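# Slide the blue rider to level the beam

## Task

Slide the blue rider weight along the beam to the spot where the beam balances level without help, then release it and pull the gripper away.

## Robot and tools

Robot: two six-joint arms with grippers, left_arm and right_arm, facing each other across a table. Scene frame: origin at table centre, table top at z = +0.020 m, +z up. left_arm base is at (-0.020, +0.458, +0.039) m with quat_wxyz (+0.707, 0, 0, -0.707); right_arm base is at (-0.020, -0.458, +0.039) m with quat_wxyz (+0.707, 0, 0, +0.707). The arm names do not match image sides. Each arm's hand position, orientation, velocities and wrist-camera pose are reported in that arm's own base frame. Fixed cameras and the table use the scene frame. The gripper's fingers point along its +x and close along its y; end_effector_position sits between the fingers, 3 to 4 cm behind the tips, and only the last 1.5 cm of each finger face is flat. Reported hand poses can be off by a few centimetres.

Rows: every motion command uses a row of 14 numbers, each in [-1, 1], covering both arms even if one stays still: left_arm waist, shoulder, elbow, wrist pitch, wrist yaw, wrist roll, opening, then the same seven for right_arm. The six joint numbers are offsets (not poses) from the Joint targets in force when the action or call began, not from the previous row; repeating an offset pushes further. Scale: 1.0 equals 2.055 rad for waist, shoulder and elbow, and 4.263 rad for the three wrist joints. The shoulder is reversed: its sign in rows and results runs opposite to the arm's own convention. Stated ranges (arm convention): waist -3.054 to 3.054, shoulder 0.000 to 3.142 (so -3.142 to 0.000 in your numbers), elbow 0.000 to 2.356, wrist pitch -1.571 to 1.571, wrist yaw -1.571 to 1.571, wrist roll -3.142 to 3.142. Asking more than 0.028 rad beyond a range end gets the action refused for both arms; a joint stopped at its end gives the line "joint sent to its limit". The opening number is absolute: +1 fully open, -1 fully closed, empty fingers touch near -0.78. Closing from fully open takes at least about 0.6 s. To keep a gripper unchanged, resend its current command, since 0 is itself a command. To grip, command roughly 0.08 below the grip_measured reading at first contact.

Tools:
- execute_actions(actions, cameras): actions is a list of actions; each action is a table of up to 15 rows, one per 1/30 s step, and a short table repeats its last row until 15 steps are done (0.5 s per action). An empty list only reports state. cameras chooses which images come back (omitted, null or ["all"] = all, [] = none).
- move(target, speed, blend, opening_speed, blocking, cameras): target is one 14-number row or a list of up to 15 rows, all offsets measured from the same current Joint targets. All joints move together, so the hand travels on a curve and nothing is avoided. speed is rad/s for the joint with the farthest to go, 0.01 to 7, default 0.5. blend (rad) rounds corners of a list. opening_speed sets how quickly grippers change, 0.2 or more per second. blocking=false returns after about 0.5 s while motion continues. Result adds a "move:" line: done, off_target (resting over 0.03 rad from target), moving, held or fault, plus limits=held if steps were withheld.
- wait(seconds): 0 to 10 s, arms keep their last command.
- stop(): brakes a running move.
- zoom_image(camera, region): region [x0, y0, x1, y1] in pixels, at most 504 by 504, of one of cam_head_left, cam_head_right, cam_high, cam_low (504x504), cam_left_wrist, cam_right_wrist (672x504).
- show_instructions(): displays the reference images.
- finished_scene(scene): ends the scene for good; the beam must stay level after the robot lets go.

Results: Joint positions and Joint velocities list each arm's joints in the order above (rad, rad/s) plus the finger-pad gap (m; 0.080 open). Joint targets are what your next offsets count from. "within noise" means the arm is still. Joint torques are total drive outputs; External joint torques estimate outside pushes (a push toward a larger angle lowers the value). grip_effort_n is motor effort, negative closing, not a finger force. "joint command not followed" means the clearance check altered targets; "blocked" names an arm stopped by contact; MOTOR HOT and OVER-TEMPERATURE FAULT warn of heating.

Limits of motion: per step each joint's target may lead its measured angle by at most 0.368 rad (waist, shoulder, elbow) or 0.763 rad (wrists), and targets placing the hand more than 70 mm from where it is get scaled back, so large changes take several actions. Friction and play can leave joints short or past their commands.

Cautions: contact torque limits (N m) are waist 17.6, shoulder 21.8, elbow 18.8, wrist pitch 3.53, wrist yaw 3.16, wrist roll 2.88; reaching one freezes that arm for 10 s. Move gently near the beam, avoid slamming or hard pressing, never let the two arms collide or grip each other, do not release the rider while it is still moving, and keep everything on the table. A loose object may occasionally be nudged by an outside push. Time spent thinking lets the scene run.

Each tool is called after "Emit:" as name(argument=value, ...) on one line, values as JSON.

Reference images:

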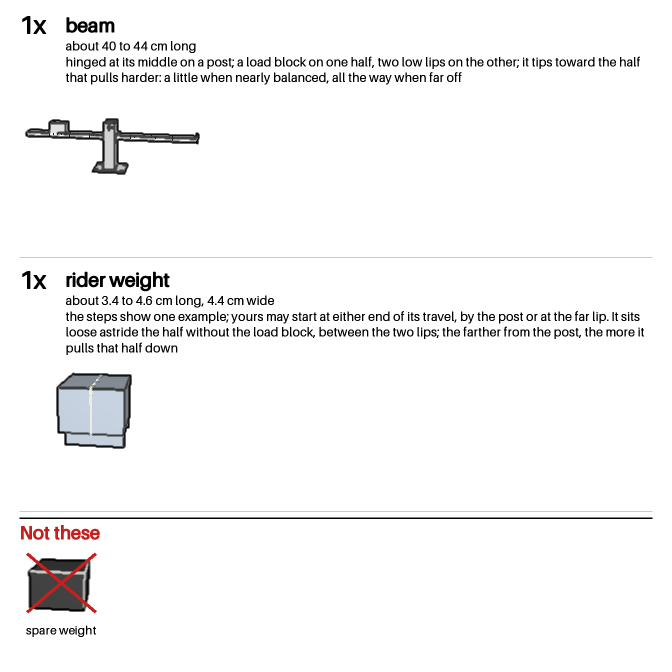

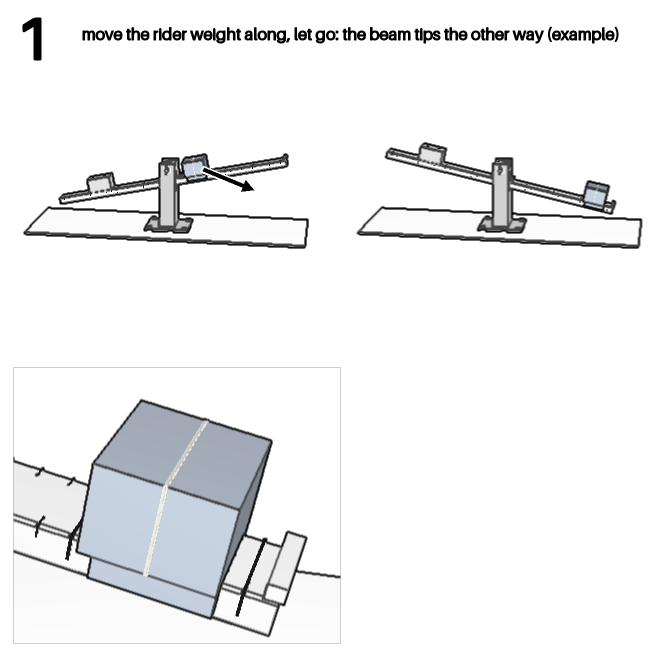

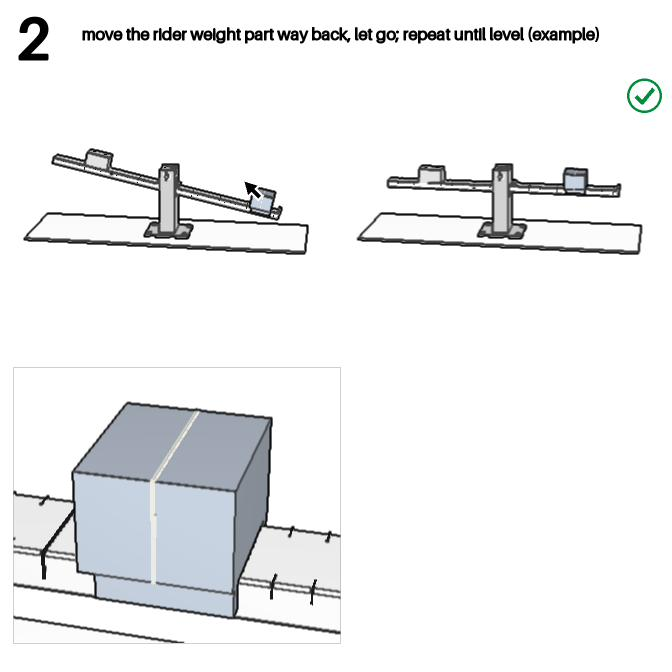

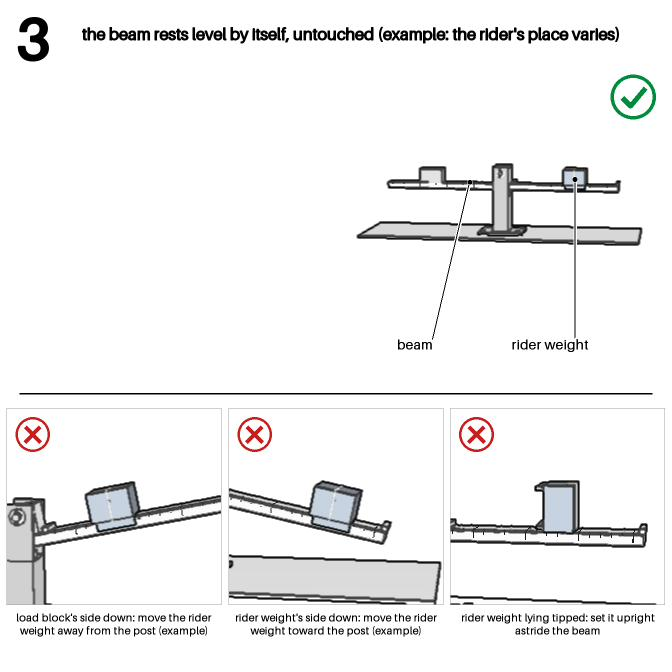

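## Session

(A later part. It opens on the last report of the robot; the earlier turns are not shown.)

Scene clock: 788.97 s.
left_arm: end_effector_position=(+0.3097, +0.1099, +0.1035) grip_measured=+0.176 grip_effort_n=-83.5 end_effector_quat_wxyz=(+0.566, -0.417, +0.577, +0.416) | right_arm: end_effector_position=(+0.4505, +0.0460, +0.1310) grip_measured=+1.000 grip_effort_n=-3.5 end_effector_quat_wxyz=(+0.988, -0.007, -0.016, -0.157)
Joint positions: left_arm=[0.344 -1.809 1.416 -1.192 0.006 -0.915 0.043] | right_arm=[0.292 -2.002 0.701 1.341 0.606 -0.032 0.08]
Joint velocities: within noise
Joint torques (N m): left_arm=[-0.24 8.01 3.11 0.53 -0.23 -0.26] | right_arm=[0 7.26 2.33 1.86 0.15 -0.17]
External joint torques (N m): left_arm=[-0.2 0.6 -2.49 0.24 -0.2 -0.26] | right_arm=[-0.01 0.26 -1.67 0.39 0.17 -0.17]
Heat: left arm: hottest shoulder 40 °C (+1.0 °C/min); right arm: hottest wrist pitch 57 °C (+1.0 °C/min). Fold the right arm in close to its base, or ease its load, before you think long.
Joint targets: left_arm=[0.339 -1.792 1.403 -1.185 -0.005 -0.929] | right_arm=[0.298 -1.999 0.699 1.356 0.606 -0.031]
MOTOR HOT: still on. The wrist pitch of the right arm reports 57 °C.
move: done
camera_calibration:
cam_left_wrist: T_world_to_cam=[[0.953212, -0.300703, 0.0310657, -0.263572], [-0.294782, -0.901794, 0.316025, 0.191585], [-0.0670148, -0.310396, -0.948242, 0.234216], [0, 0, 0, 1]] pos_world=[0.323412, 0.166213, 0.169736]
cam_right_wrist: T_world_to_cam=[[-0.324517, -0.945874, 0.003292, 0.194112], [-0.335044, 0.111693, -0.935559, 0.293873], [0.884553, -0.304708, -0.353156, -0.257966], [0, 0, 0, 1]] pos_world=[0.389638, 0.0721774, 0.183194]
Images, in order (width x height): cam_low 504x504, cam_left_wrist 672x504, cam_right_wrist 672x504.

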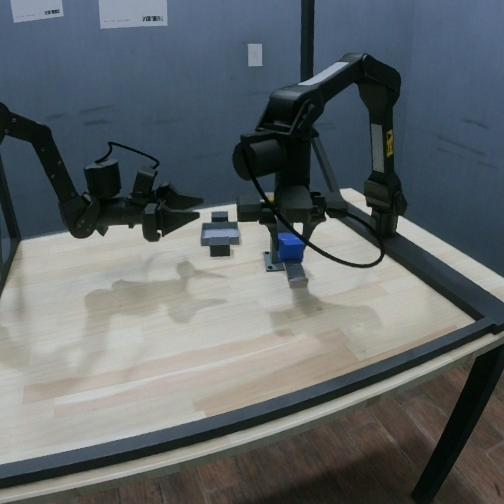

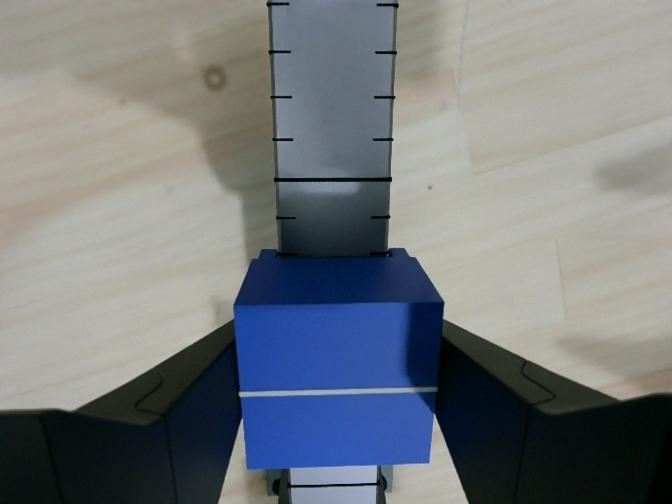

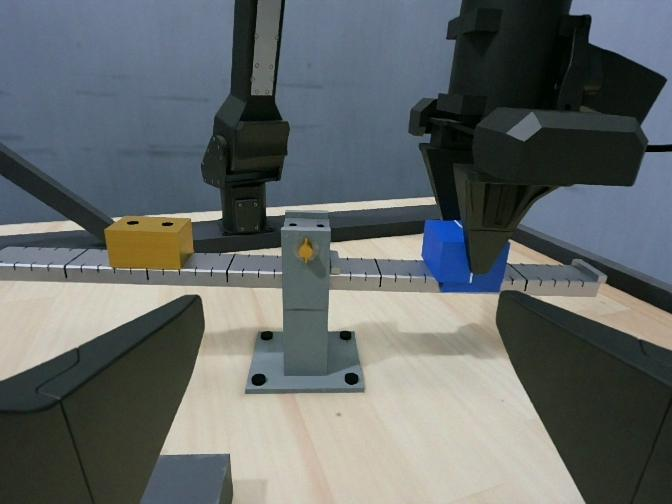

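Emit:
move(target=[0, 0, 0, 0, 0, 0, 0.34, 0, 0, 0, 0, 0, 0, 1.0], speed=0.2, opening_speed=0.4, cameras=["cam_left_wrist", "cam_right_wrist"])

Scene clock: 817.77 s.
left_arm: end_effector_position=(+0.3090, +0.1107, +0.1036) grip_measured=+0.336 grip_effort_n=16.0 end_effector_quat_wxyz=(+0.565, -0.418, +0.576, +0.417) | right_arm: end_effector_position=(+0.4505, +0.0460, +0.1310) grip_measured=+1.000 grip_effort_n=-3.5 end_effector_quat_wxyz=(+0.988, -0.007, -0.016, -0.157)
Joint positions: left_arm=[0.347 -1.807 1.415 -1.192 0.006 -0.917 0.05] | right_arm=[0.292 -2.002 0.701 1.341 0.606 -0.032 0.08]
Joint velocities: within noise
Joint torques (N m): left_arm=[-0.22 7.91 3.24 0.49 -0.22 -0.29] | right_arm=[0.12 7.28 2.44 1.86 0.14 -0.18]
External joint torques (N m): left_arm=[-0.19 0.4 -2.4 0.21 -0.18 -0.29] | right_arm=[0.11 0.24 -1.58 0.38 0.16 -0.18]
Heat: left arm: hottest shoulder 40 °C (+0.0 °C/min); right arm: hottest wrist pitch 57 °C (+1.0 °C/min). Fold the right arm in close to its base, or ease its load, before you think long.
Joint targets: left_arm=[0.339 -1.792 1.403 -1.185 -0.005 -0.929] | right_arm=[0.298 -1.999 0.699 1.356 0.606 -0.031]
MOTOR HOT: still on. The wrist pitch of the right arm reports 57 °C.
move: done
camera_calibration:
cam_left_wrist: T_world_to_cam=[[0.954599, -0.296277, 0.0309883, -0.263515], [-0.290575, -0.903181, 0.31596, 0.190955], [-0.0656234, -0.310619, -0.948266, 0.234116], [0, 0, 0, 1]] pos_world=[0.322402, 0.167114, 0.169836]
cam_right_wrist: T_world_to_cam=[[-0.324517, -0.945874, 0.003292, 0.194112], [-0.335044, 0.111693, -0.935559, 0.293873], [0.884553, -0.304708, -0.353156, -0.257966], [0, 0, 0, 1]] pos_world=[0.389638, 0.0721774, 0.183194]
Images, in order (width x height): cam_left_wrist 672x504, cam_right_wrist 672x504.

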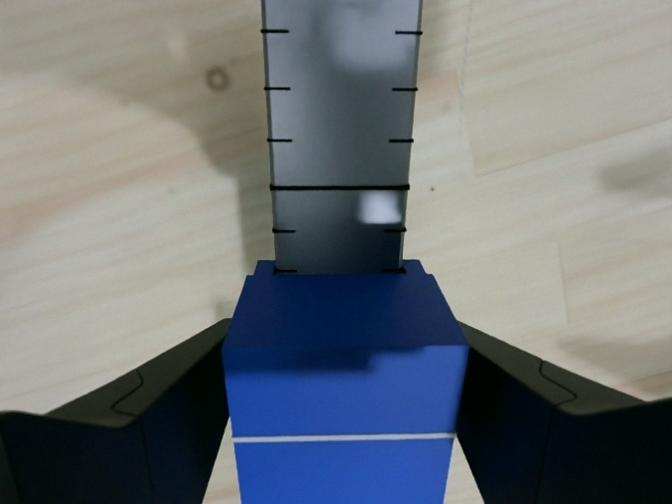

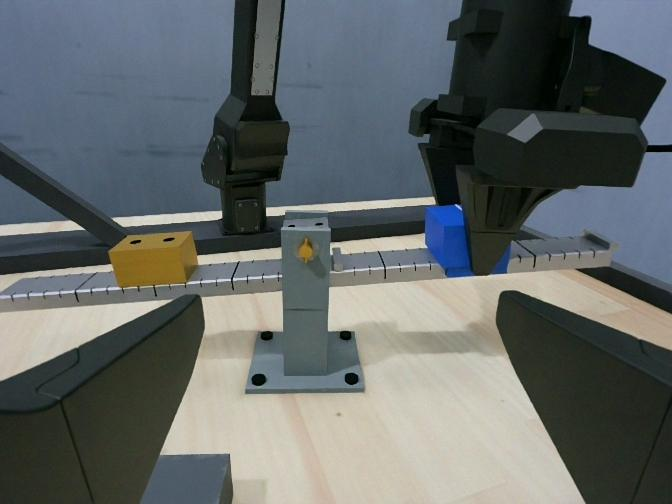

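Emit:
move(target=[0, 0, 0, 0, 0, 0, 0.7, 0, 0, 0, 0, 0, 0, 1.0], speed=0.2, opening_speed=0.6, cameras=["cam_left_wrist", "cam_right_wrist"])

Scene clock: 827.80 s.
left_arm: end_effector_position=(+0.3090, +0.1107, +0.1036) grip_measured=+0.696 grip_effort_n=15.1 end_effector_quat_wxyz=(+0.565, -0.418, +0.576, +0.417) | right_arm: end_effector_position=(+0.4505, +0.0460, +0.1310) grip_measured=+1.000 grip_effort_n=-3.5 end_effector_quat_wxyz=(+0.988, -0.007, -0.016, -0.157)
Joint positions: left_arm=[0.347 -1.807 1.415 -1.192 0.006 -0.917 0.066] | right_arm=[0.292 -2.002 0.701 1.341 0.606 -0.032 0.08]
Joint velocities: within noise
Joint torques (N m): left_arm=[-0.21 7.9 3.24 0.48 -0.21 -0.3] | right_arm=[0.27 7.2 2.54 1.87 0.17 -0.14]
External joint torques (N m): left_arm=[-0.19 0.36 -2.47 0.17 -0.18 -0.3] | right_arm=[0.25 0.29 -1.41 0.42 0.18 -0.14]
Heat: left arm: hottest shoulder 40 °C (+0.0 °C/min); right arm: hottest wrist pitch 57 °C (+1.0 °C/min). Fold the right arm in close to its base, or ease its load, before you think long.
Joint targets: left_arm=[0.339 -1.792 1.403 -1.185 -0.005 -0.929] | right_arm=[0.298 -1.999 0.699 1.356 0.606 -0.031]
MOTOR HOT: still on. The wrist pitch of the right arm reports 57 °C.
move: done
camera_calibration:
cam_left_wrist: T_world_to_cam=[[0.954599, -0.296277, 0.0309883, -0.263515], [-0.290575, -0.903181, 0.31596, 0.190955], [-0.0656234, -0.310619, -0.948266, 0.234116], [0, 0, 0, 1]] pos_world=[0.322402, 0.167114, 0.169836]
cam_right_wrist: T_world_to_cam=[[-0.324517, -0.945874, 0.003292, 0.194112], [-0.335044, 0.111693, -0.935559, 0.293873], [0.884553, -0.304708, -0.353156, -0.257966], [0, 0, 0, 1]] pos_world=[0.389638, 0.0721774, 0.183194]
Images, in order (width x height): cam_left_wrist 672x504, cam_right_wrist 672x504.

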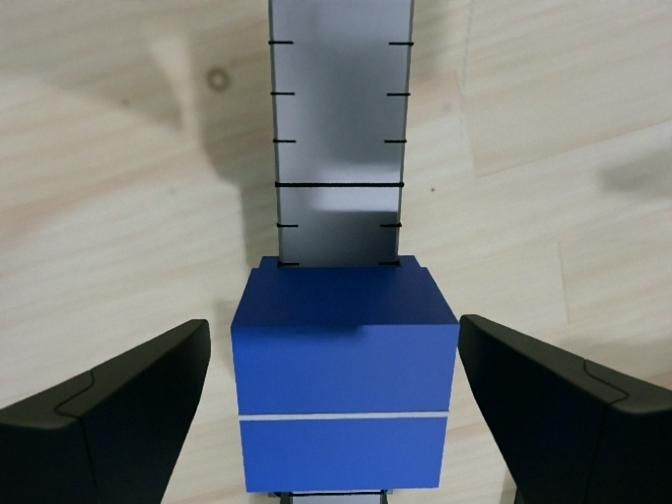

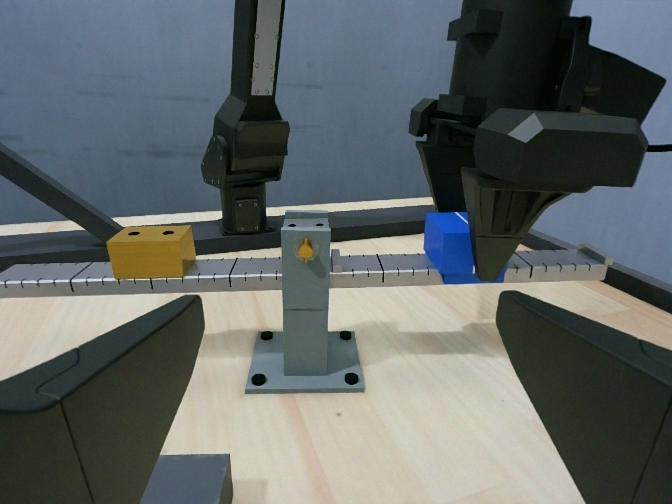

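Emit:
move(target=[0, 0, 0, 0, 0, 0, 1.0, 0, 0, 0, 0, 0, 0, 1.0], speed=0.2, opening_speed=0.8, cameras=["cam_left_wrist", "cam_right_wrist", "cam_low"])

Scene clock: 833.03 s.
left_arm: end_effector_position=(+0.3090, +0.1107, +0.1036) grip_measured=+0.996 grip_effort_n=15.6 end_effector_quat_wxyz=(+0.565, -0.418, +0.576, +0.417) | right_arm: end_effector_position=(+0.4505, +0.0460, +0.1310) grip_measured=+1.000 grip_effort_n=-3.5 end_effector_quat_wxyz=(+0.988, -0.007, -0.016, -0.157)
Joint positions: left_arm=[0.347 -1.807 1.415 -1.192 0.006 -0.917 0.08] | right_arm=[0.292 -2.002 0.701 1.341 0.606 -0.032 0.08]
Joint velocities: within noise
Joint torques (N m): left_arm=[-0.23 7.89 3.26 0.49 -0.21 -0.3] | right_arm=[0.2 7.11 2.48 1.86 0.16 -0.19]
External joint torques (N m): left_arm=[-0.21 0.39 -2.44 0.17 -0.17 -0.31] | right_arm=[0.17 0.14 -1.51 0.4 0.18 -0.19]
Heat: left arm: hottest shoulder 40 °C (+0.0 °C/min); right arm: hottest wrist pitch 57 °C (+0.0 °C/min). Fold the right arm in close to its base, or ease its load, before you think long.
Joint targets: left_arm=[0.339 -1.792 1.403 -1.185 -0.005 -0.929] | right_arm=[0.298 -1.999 0.699 1.356 0.606 -0.031]
MOTOR HOT: still on. The wrist pitch of the right arm reports 57 °C.
move: done
camera_calibration:
cam_left_wrist: T_world_to_cam=[[0.954599, -0.296277, 0.0309883, -0.263515], [-0.290575, -0.903181, 0.31596, 0.190955], [-0.0656234, -0.310619, -0.948266, 0.234116], [0, 0, 0, 1]] pos_world=[0.322402, 0.167114, 0.169836]
cam_right_wrist: T_world_to_cam=[[-0.324517, -0.945874, 0.003292, 0.194112], [-0.335044, 0.111693, -0.935559, 0.293873], [0.884553, -0.304708, -0.353156, -0.257966], [0, 0, 0, 1]] pos_world=[0.389638, 0.0721774, 0.183194]
Images, in order (width x height): cam_low 504x504, cam_left_wrist 672x504, cam_right_wrist 672x504.

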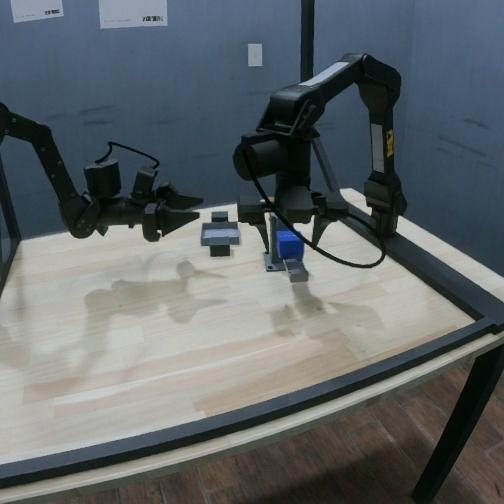

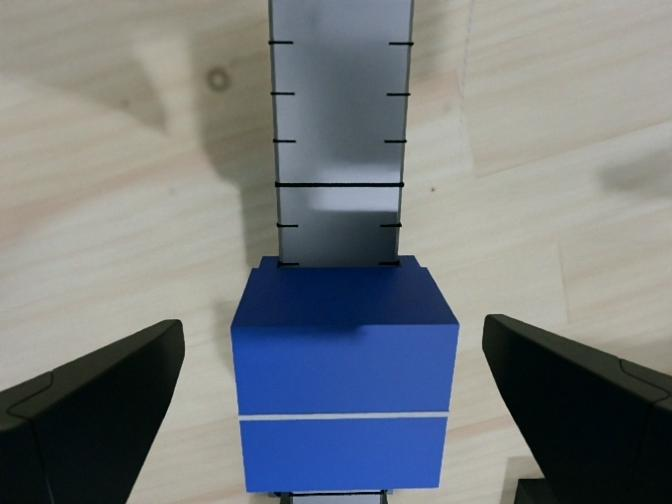

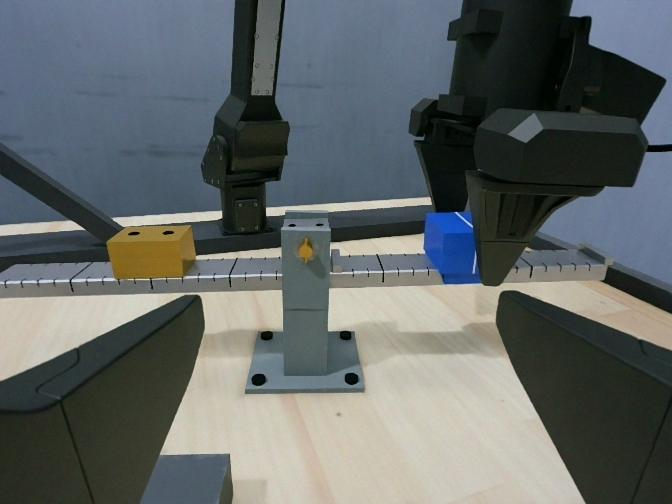

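Emit:
zoom_image(camera="cam_right_wrist", region=[0, 200, 240, 330])

Emit:
zoom_image(camera="cam_right_wrist", region=[220, 200, 460, 420])

Emit:
zoom_image(camera="cam_right_wrist", region=[400, 200, 640, 330])

Scaled by 2.100.

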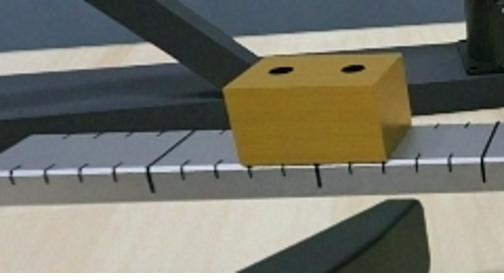

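Scaled by 2.100.

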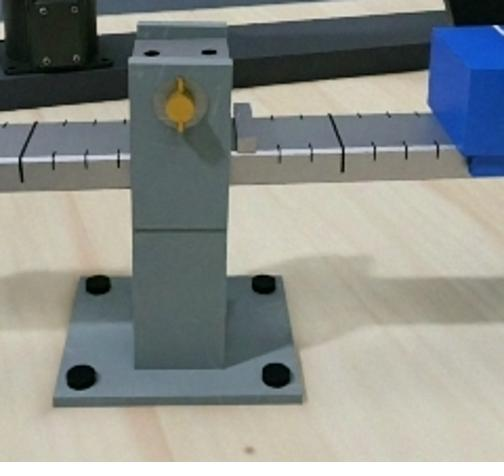

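Scaled by 2.100.

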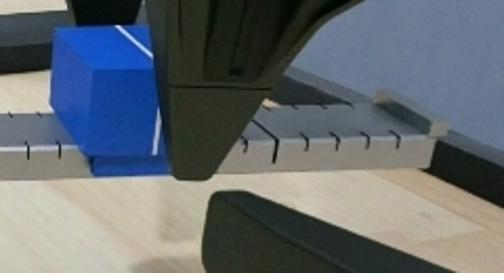

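Emit:
move(target=[[-0.0024, 0, 0, 0, 0, 0, 1.0, 0, 0, 0, 0, 0, 0, 1.0], [-0.0024, 0, 0, 0, 0, 0, 0.16, 0, 0, 0, 0, 0, 0, 1.0]], speed=0.05, opening_speed=0.7, cameras=["cam_left_wrist", "cam_right_wrist"])

Scene clock: 937.87 s.
left_arm: end_effector_position=(+0.3095, +0.1093, +0.1036) grip_measured=+0.178 grip_effort_n=-83.0 end_effector_quat_wxyz=(+0.566, -0.417, +0.577, +0.416) | right_arm: end_effector_position=(+0.4505, +0.0460, +0.1310) grip_measured=+1.000 grip_effort_n=-3.5 end_effector_quat_wxyz=(+0.988, -0.007, -0.016, -0.157)
Joint positions: left_arm=[0.342 -1.807 1.415 -1.192 0.006 -0.917 0.043] | right_arm=[0.292 -2.002 0.701 1.341 0.606 -0.032 0.08]
Joint velocities: within noise
Joint torques (N m): left_arm=[-0.25 7.9 3.27 0.49 -0.21 -0.3] | right_arm=[0.02 7.24 2.45 1.83 0.14 -0.18]
External joint torques (N m): left_arm=[-0.24 0.35 -2.43 0.19 -0.17 -0.3] | right_arm=[-0.02 0.21 -1.58 0.34 0.16 -0.19]
Heat: left arm: hottest shoulder 40 °C (+0.0 °C/min); right arm: hottest wrist pitch 58 °C (+0.0 °C/min). Fold the right arm in close to its base, or ease its load, before you think long.
Joint targets: left_arm=[0.335 -1.792 1.403 -1.185 -0.005 -0.929] | right_arm=[0.298 -1.999 0.699 1.356 0.606 -0.031]
MOTOR HOT: still on. The wrist pitch of the right arm reports 58 °C.
move: done
camera_calibration:
cam_left_wrist: T_world_to_cam=[[0.953205, -0.300733, 0.0309753, -0.263543], [-0.29478, -0.901785, 0.316053, 0.190946], [-0.0671144, -0.310394, -0.948236, 0.234142], [0, 0, 0, 1]] pos_world=[0.323212, 0.165613, 0.169836]
cam_right_wrist: T_world_to_cam=[[-0.324517, -0.945874, 0.003292, 0.194112], [-0.335044, 0.111693, -0.935559, 0.293873], [0.884553, -0.304708, -0.353156, -0.257966], [0, 0, 0, 1]] pos_world=[0.389638, 0.0721774, 0.183194]
Images, in order (width x height): cam_left_wrist 672x504, cam_right_wrist 672x504.

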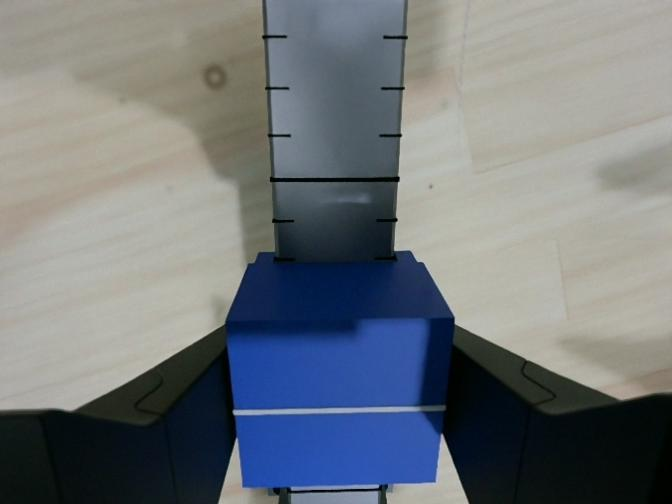

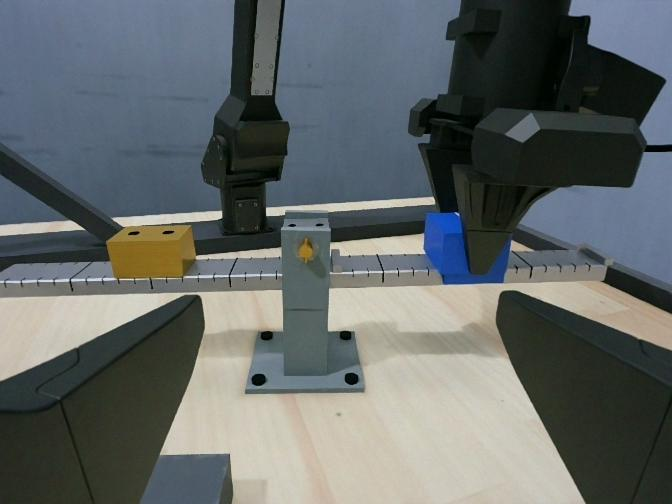

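Emit:
move(target=[0.0051, 0, 0, 0, 0, 0, 0.16, 0, 0, 0, 0, 0, 0, 1.0], speed=0.05, cameras=["cam_left_wrist", "cam_right_wrist"])

Emit:
zoom_image(camera="cam_left_wrist", region=[220, 0, 460, 340])

Scene clock: 946.60 s.
left_arm: end_effector_position=(+0.3095, +0.1093, +0.1036) grip_measured=+0.177 grip_effort_n=-83.5 end_effector_quat_wxyz=(+0.566, -0.417, +0.577, +0.416) | right_arm: end_effector_position=(+0.4505, +0.0460, +0.1310) grip_measured=+1.000 grip_effort_n=-4.0 end_effector_quat_wxyz=(+0.988, -0.007, -0.016, -0.157)
Joint positions: left_arm=[0.342 -1.807 1.415 -1.192 0.006 -0.917 0.043] | right_arm=[0.292 -2.002 0.701 1.341 0.606 -0.032 0.08]
Joint velocities: within noise
Joint torques (N m): left_arm=[0.18 7.89 3.25 0.49 -0.22 -0.3] | right_arm=[0.14 7.27 2.48 1.84 0.16 -0.19]
External joint torques (N m): left_arm=[0.21 0.32 -2.45 0.19 -0.18 -0.3] | right_arm=[0.11 0.22 -1.56 0.35 0.17 -0.19]
Heat: left arm: hottest shoulder 40 °C (+0.0 °C/min); right arm: hottest wrist pitch 58 °C (+0.0 °C/min). Fold the right arm in close to its base, or ease its load, before you think long.
Joint targets: left_arm=[0.345 -1.792 1.403 -1.185 -0.005 -0.929] | right_arm=[0.298 -1.999 0.699 1.356 0.606 -0.031]
MOTOR HOT: still on. The wrist pitch of the right arm reports 58 °C.
move: done
camera_calibration:
cam_left_wrist: T_world_to_cam=[[0.953205, -0.300733, 0.0309753, -0.263543], [-0.29478, -0.901785, 0.316053, 0.190946], [-0.0671144, -0.310394, -0.948236, 0.234142], [0, 0, 0, 1]] pos_world=[0.323212, 0.165613, 0.169836]
cam_right_wrist: T_world_to_cam=[[-0.324517, -0.945874, 0.003292, 0.194112], [-0.335044, 0.111693, -0.935559, 0.293873], [0.884553, -0.304708, -0.353156, -0.257966], [0, 0, 0, 1]] pos_world=[0.389638, 0.0721774, 0.183194]
Images, in order (width x height): cam_left_wrist 672x504, cam_right_wrist 672x504.

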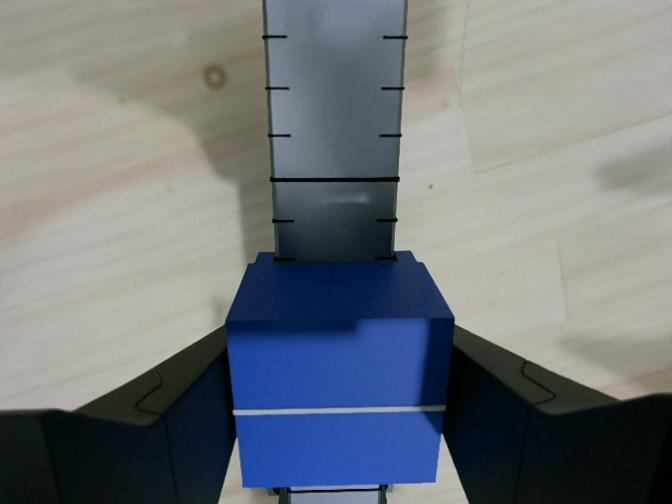

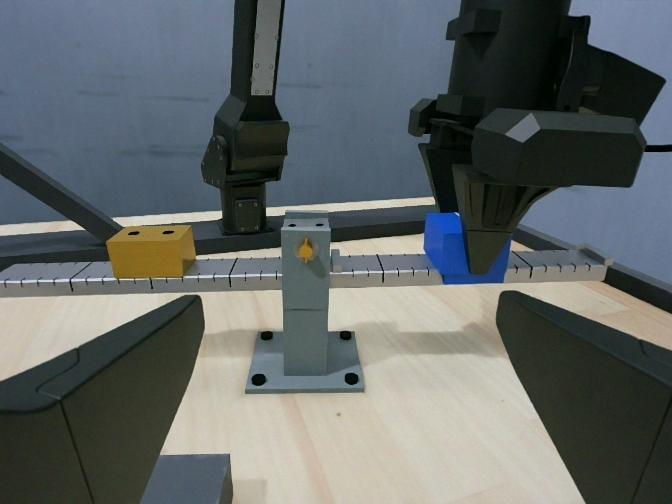

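Scaled by 1.482.

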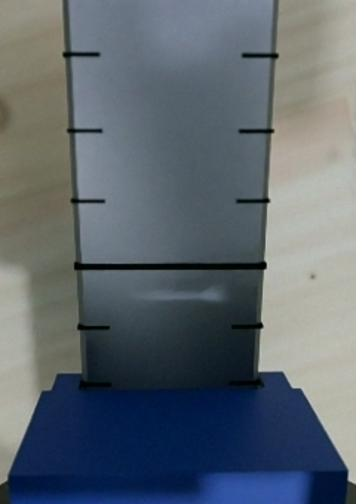

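Emit:
move(target=[0.0029, 0, 0, 0, 0, 0, 0.16, 0, 0, 0, 0, 0, 0, 1.0], speed=0.05, cameras=["cam_left_wrist", "cam_right_wrist"])

Emit:
zoom_image(camera="cam_left_wrist", region=[220, 0, 460, 340])

Scene clock: 952.00 s.
left_arm: end_effector_position=(+0.3095, +0.1093, +0.1036) grip_measured=+0.177 grip_effort_n=-83.5 end_effector_quat_wxyz=(+0.566, -0.417, +0.577, +0.416) | right_arm: end_effector_position=(+0.4505, +0.0460, +0.1310) grip_measured=+1.000 grip_effort_n=-4.0 end_effector_quat_wxyz=(+0.988, -0.007, -0.016, -0.157)
Joint positions: left_arm=[0.342 -1.807 1.415 -1.192 0.006 -0.917 0.043] | right_arm=[0.292 -2.002 0.701 1.341 0.606 -0.032 0.08]
Joint velocities: within noise
Joint torques (N m): left_arm=[0.21 7.89 3.24 0.48 -0.22 -0.29] | right_arm=[0.14 7.28 2.38 1.89 0.15 -0.18]
External joint torques (N m): left_arm=[0.27 0.44 -2.41 0.18 -0.18 -0.29] | right_arm=[0.12 0.29 -1.62 0.42 0.16 -0.18]
Heat: left arm: hottest shoulder 40 °C (+0.0 °C/min); right arm: hottest wrist pitch 59 °C (+1.0 °C/min). Fold the right arm in close to its base, or ease its load, before you think long.
Joint targets: left_arm=[0.351 -1.792 1.403 -1.185 -0.005 -0.929] | right_arm=[0.298 -1.999 0.699 1.356 0.606 -0.031]
MOTOR HOT: still on. The wrist pitch of the right arm reports 59 °C.
move: done
camera_calibration:
cam_left_wrist: T_world_to_cam=[[0.953205, -0.300733, 0.0309753, -0.263543], [-0.29478, -0.901785, 0.316053, 0.190946], [-0.0671144, -0.310394, -0.948236, 0.234142], [0, 0, 0, 1]] pos_world=[0.323212, 0.165613, 0.169836]
cam_right_wrist: T_world_to_cam=[[-0.324517, -0.945874, 0.003292, 0.194112], [-0.335044, 0.111693, -0.935559, 0.293873], [0.884553, -0.304708, -0.353156, -0.257966], [0, 0, 0, 1]] pos_world=[0.389638, 0.0721774, 0.183194]
Images, in order (width x height): cam_left_wrist 672x504, cam_right_wrist 672x504.

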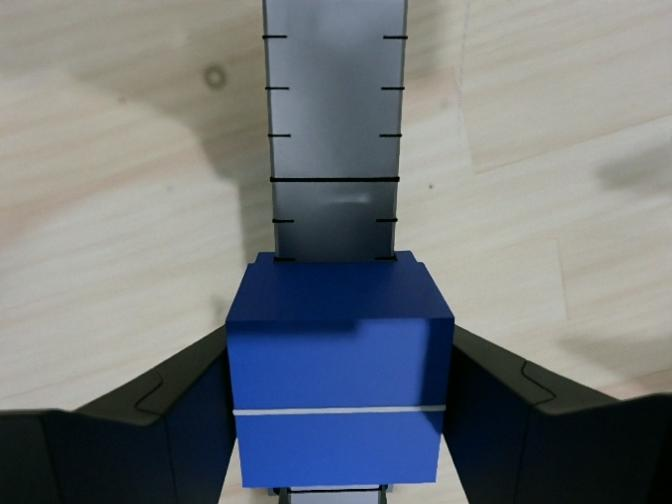

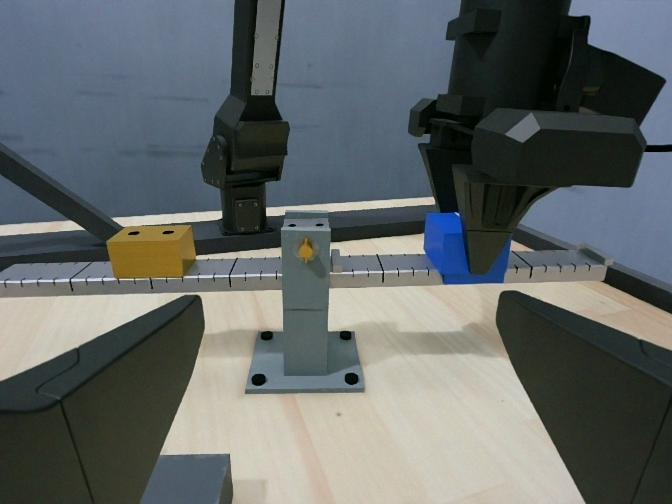

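Scaled by 1.482.

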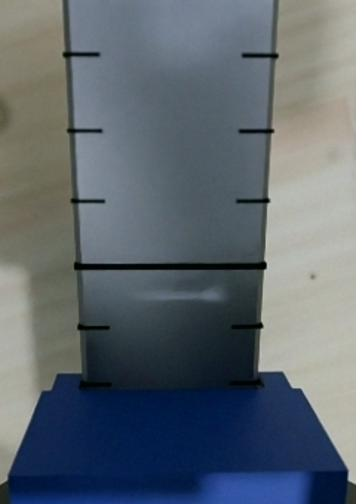

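Emit:
move(target=[0.003, 0, 0, 0, 0, 0, 0.16, 0, 0, 0, 0, 0, 0, 1.0], speed=0.05, cameras=["cam_left_wrist"])

Scene clock: 955.90 s.
left_arm: end_effector_position=(+0.3088, +0.1112, +0.1036) grip_measured=+0.177 grip_effort_n=-83.5 end_effector_quat_wxyz=(+0.565, -0.419, +0.575, +0.417) | right_arm: end_effector_position=(+0.4505, +0.0460, +0.1310) grip_measured=+1.000 grip_effort_n=-3.5 end_effector_quat_wxyz=(+0.988, -0.007, -0.016, -0.157)
Joint positions: left_arm=[0.348 -1.807 1.415 -1.192 0.006 -0.917 0.043] | right_arm=[0.292 -2.002 0.701 1.341 0.606 -0.032 0.08]
Joint velocities: within noise
Joint torques (N m): left_arm=[0.32 7.9 3.26 0.49 -0.22 -0.3] | right_arm=[-0.02 7.32 2.38 1.84 0.14 -0.19]
External joint torques (N m): left_arm=[0.35 0.4 -2.4 0.2 -0.18 -0.3] | right_arm=[-0.03 0.4 -1.58 0.39 0.15 -0.19]
Heat: left arm: hottest shoulder 40 °C (+0.0 °C/min); right arm: hottest wrist pitch 59 °C (+1.0 °C/min). Fold the right arm in close to its base, or ease its load, before you think long.
Joint targets: left_arm=[0.357 -1.792 1.403 -1.185 -0.005 -0.929] | right_arm=[0.298 -1.999 0.699 1.356 0.606 -0.031]
MOTOR HOT: still on. The wrist pitch of the right arm reports 59 °C.
move: done
camera_calibration:
cam_left_wrist: T_world_to_cam=[[0.955054, -0.294805, 0.0310086, -0.263569], [-0.289189, -0.903626, 0.315958, 0.190976], [-0.0651256, -0.310724, -0.948266, 0.234115], [0, 0, 0, 1]] pos_world=[0.322198, 0.167615, 0.169836]
Images, in order (width x height): cam_left_wrist 672x504.

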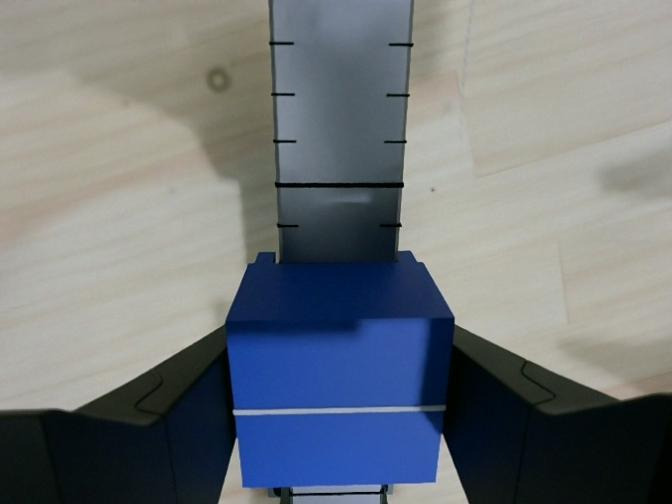

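Emit:
move(target=[0, 0, 0, 0, 0, 0, 1.0, 0, 0, 0, 0, 0, 0, 1.0], speed=0.05, opening_speed=0.6, cameras=["cam_left_wrist", "cam_right_wrist"])

Emit:
zoom_image(camera="cam_right_wrist", region=[0, 200, 240, 330])

Emit:
zoom_image(camera="cam_right_wrist", region=[400, 200, 640, 330])

Scene clock: 966.23 s.
left_arm: end_effector_position=(+0.3072, +0.1154, +0.1036) grip_measured=+0.996 grip_effort_n=16.0 end_effector_quat_wxyz=(+0.562, -0.423, +0.573, +0.421) | right_arm: end_effector_position=(+0.4505, +0.0460, +0.1310) grip_measured=+1.000 grip_effort_n=-3.5 end_effector_quat_wxyz=(+0.988, -0.007, -0.016, -0.157)
Joint positions: left_arm=[0.362 -1.807 1.415 -1.192 0.006 -0.917 0.08] | right_arm=[0.292 -2.002 0.701 1.341 0.606 -0.032 0.08]
Joint velocities: within noise
Joint torques (N m): left_arm=[0.03 7.91 3.28 0.49 -0.21 -0.3] | right_arm=[0.13 7.32 2.61 1.87 0.16 -0.2]
External joint torques (N m): left_arm=[0.05 0.43 -2.35 0.21 -0.18 -0.29] | right_arm=[0.13 0.37 -1.36 0.41 0.17 -0.2]
Heat: left arm: hottest shoulder 40 °C (+0.0 °C/min); right arm: hottest wrist pitch 59 °C (+1.0 °C/min). Fold the right arm in close to its base, or ease its load, before you think long.
Joint targets: left_arm=[0.357 -1.792 1.403 -1.185 -0.005 -0.929] | right_arm=[0.298 -1.999 0.699 1.356 0.606 -0.031]
MOTOR HOT: still on. The wrist pitch of the right arm reports 59 °C.
move: done
camera_calibration:
cam_left_wrist: T_world_to_cam=[[0.959015, -0.281652, 0.0310358, -0.263483], [-0.276747, -0.907491, 0.316024, 0.190929], [-0.0608442, -0.311661, -0.948243, 0.234114], [0, 0, 0, 1]] pos_world=[0.319768, 0.17202, 0.169836]
cam_right_wrist: T_world_to_cam=[[-0.324517, -0.945874, 0.003292, 0.194112], [-0.335044, 0.111693, -0.935559, 0.293873], [0.884553, -0.304708, -0.353156, -0.257966], [0, 0, 0, 1]] pos_world=[0.389638, 0.0721774, 0.183194]
Images, in order (width x height): cam_left_wrist 672x504, cam_right_wrist 672x504.

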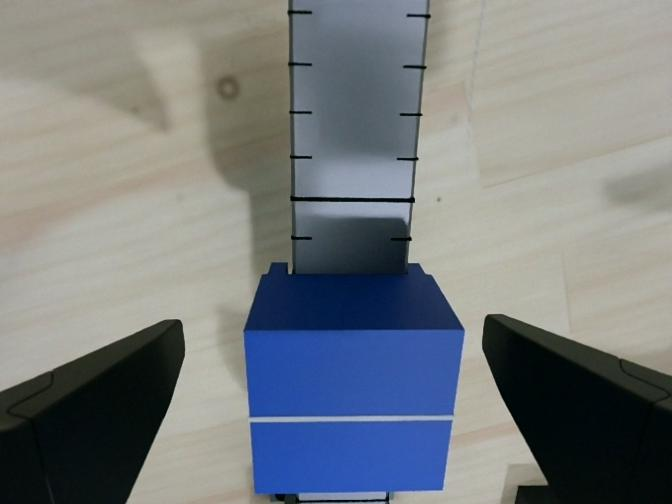

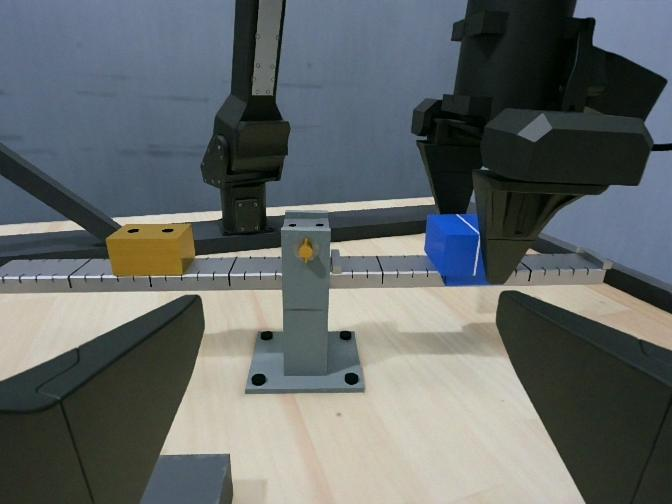

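Scaled by 2.100.

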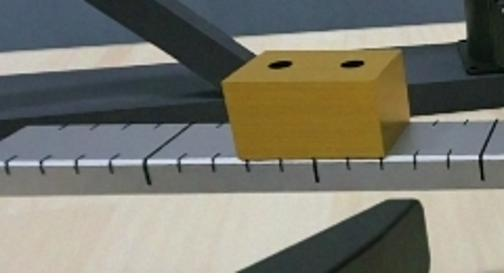

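Scaled by 2.100.

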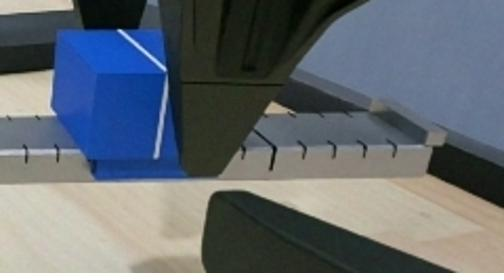

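Emit:
move(target=[[-0.0065, 0, 0, 0, 0, 0, 1.0, 0, 0, 0, 0, 0, 0, 1.0], [-0.0065, 0, 0, 0, 0, 0, 0.16, 0, 0, 0, 0, 0, 0, 1.0]], speed=0.05, opening_speed=0.7, cameras=["cam_left_wrist"])

Scene clock: 985.83 s.
left_arm: end_effector_position=(+0.3089, +0.1118, +0.1036) grip_measured=+0.178 grip_effort_n=-83.0 end_effector_quat_wxyz=(+0.565, -0.419, +0.575, +0.418) | right_arm: end_effector_position=(+0.4505, +0.0460, +0.1310) grip_measured=+1.000 grip_effort_n=-3.5 end_effector_quat_wxyz=(+0.988, -0.007, -0.016, -0.157)
Joint positions: left_arm=[0.35 -1.807 1.415 -1.19 0.006 -0.917 0.043] | right_arm=[0.292 -2.002 0.701 1.341 0.606 -0.032 0.08]
Joint velocities: within noise
Joint torques (N m): left_arm=[-0.25 7.88 3.27 0.4 -0.2 -0.29] | right_arm=[0.08 7.21 2.37 1.87 0.12 -0.17]
External joint torques (N m): left_arm=[-0.21 0.28 -2.43 0.11 -0.17 -0.29] | right_arm=[0.05 0.26 -1.62 0.41 0.14 -0.17]
Heat: left arm: hottest shoulder 40 °C (+0.0 °C/min); right arm: hottest wrist pitch 59 °C (+1.0 °C/min). Fold the right arm in close to its base, or ease its load, before you think long.
Joint targets: left_arm=[0.344 -1.792 1.403 -1.185 -0.005 -0.929] | right_arm=[0.298 -1.999 0.699 1.356 0.606 -0.031]
MOTOR HOT: still on. The wrist pitch of the right arm reports 59 °C.
move: done
camera_calibration:
cam_left_wrist: T_world_to_cam=[[0.955448, -0.293398, 0.0322033, -0.26386], [-0.288286, -0.904215, 0.315097, 0.191443], [-0.0633302, -0.310343, -0.948513, 0.233696], [0, 0, 0, 1]] pos_world=[0.322094, 0.168215, 0.169838]
Images, in order (width x height): cam_left_wrist 672x504.

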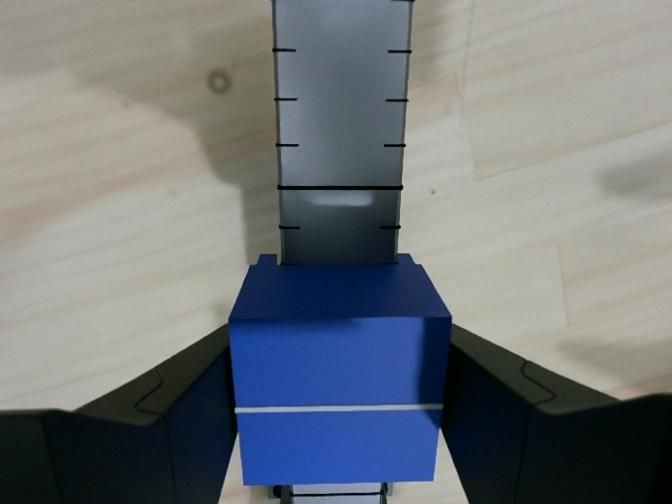

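Emit:
move(target=[0.0107, 0, 0, 0, 0, 0, 0.16, 0, 0, 0, 0, 0, 0, 1.0], speed=0.05, cameras=["cam_left_wrist"])

Scene clock: 992.90 s.
left_arm: end_effector_position=(+0.3086, +0.1127, +0.1036) grip_measured=+0.177 grip_effort_n=-83.5 end_effector_quat_wxyz=(+0.565, -0.420, +0.574, +0.419) | right_arm: end_effector_position=(+0.4505, +0.0460, +0.1310) grip_measured=+1.000 grip_effort_n=-3.5 end_effector_quat_wxyz=(+0.988, -0.007, -0.016, -0.157)
Joint positions: left_arm=[0.353 -1.807 1.415 -1.19 0.006 -0.917 0.043] | right_arm=[0.292 -2.002 0.701 1.341 0.606 -0.032 0.08]
Joint velocities: within noise
Joint torques (N m): left_arm=[0.69 7.91 3.28 0.38 -0.2 -0.3] | right_arm=[0.07 7.4 2.51 1.86 0.13 -0.19]
External joint torques (N m): left_arm=[0.74 0.41 -2.38 0.09 -0.16 -0.3] | right_arm=[0.02 0.36 -1.47 0.38 0.14 -0.2]
Heat: left arm: hottest shoulder 41 °C (+1.0 °C/min); right arm: hottest wrist pitch 59 °C (+1.0 °C/min). Fold the right arm in close to its base, or ease its load, before you think long.
Joint targets: left_arm=[0.366 -1.792 1.403 -1.185 -0.005 -0.929] | right_arm=[0.298 -1.999 0.699 1.356 0.606 -0.031]
MOTOR HOT: still on. The wrist pitch of the right arm reports 59 °C.
move: done
camera_calibration:
cam_left_wrist: T_world_to_cam=[[0.956355, -0.290424, 0.0322377, -0.263911], [-0.285481, -0.905103, 0.315101, 0.191359], [-0.0623345, -0.310552, -0.94851, 0.233658], [0, 0, 0, 1]] pos_world=[0.321587, 0.169117, 0.169838]
Images, in order (width x height): cam_left_wrist 672x504.

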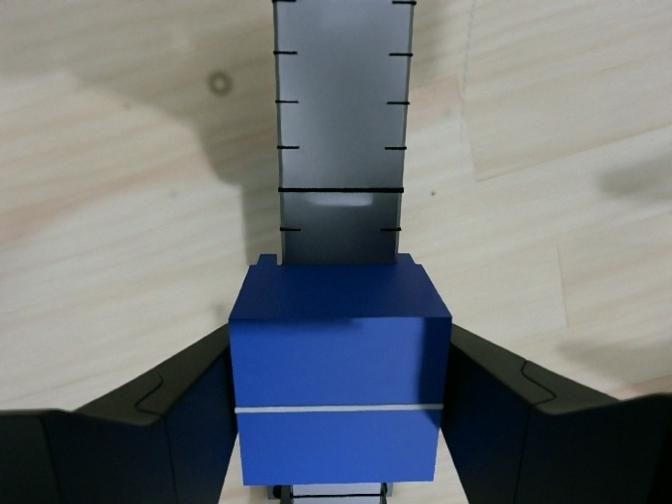

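Emit:
move(target=[0.0015, 0, 0, 0.0019, 0, 0, 0.16, 0, 0, 0, 0, 0, 0, 1.0], speed=0.05, cameras=["cam_left_wrist"])

Scene clock: 1001.73 s.
left_arm: end_effector_position=(+0.3093, +0.1146, +0.1036) grip_measured=+0.177 grip_effort_n=-83.5 end_effector_quat_wxyz=(+0.566, -0.422, +0.571, +0.419) | right_arm: end_effector_position=(+0.4505, +0.0460, +0.1310) grip_measured=+1.000 grip_effort_n=-3.0 end_effector_quat_wxyz=(+0.988, -0.007, -0.016, -0.157)
Joint positions: left_arm=[0.357 -1.807 1.415 -1.184 0.006 -0.917 0.043] | right_arm=[0.292 -2.002 0.701 1.341 0.606 -0.032 0.08]
Joint velocities: within noise
Joint torques (N m): left_arm=[0.55 7.92 3.29 0.56 -0.21 -0.29] | right_arm=[0.2 7.18 2.49 1.91 0.14 -0.18]
External joint torques (N m): left_arm=[0.58 0.41 -2.37 0.26 -0.17 -0.29] | right_arm=[0.17 0.18 -1.51 0.44 0.16 -0.19]
Heat: left arm: hottest shoulder 41 °C (+1.0 °C/min); right arm: hottest wrist pitch 59 °C (+1.0 °C/min). Fold the right arm in close to its base, or ease its load, before you think long.
Joint targets: left_arm=[0.369 -1.792 1.403 -1.177 -0.005 -0.929] | right_arm=[0.298 -1.999 0.699 1.356 0.606 -0.031]
MOTOR HOT: still on. The wrist pitch of the right arm reports 59 °C.
move: done
camera_calibration:
cam_left_wrist: T_world_to_cam=[[0.957466, -0.286144, 0.0371454, -0.265374], [-0.283169, -0.907075, 0.311495, 0.193246], [-0.055439, -0.308765, -0.949521, 0.232099], [0, 0, 0, 1]] pos_world=[0.321675, 0.171018, 0.170045]
Images, in order (width x height): cam_left_wrist 672x504.

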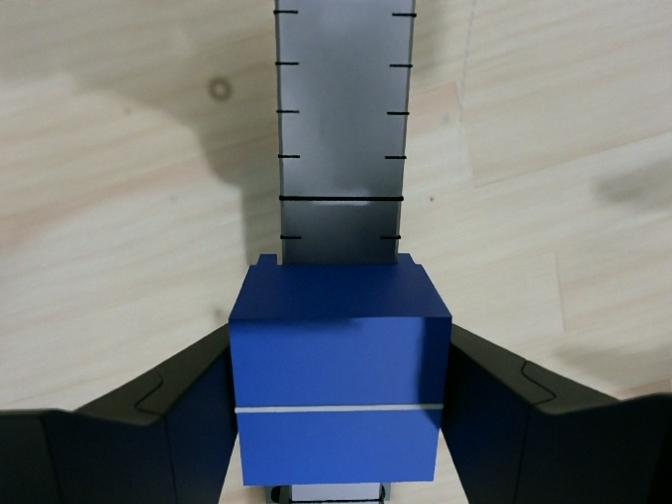

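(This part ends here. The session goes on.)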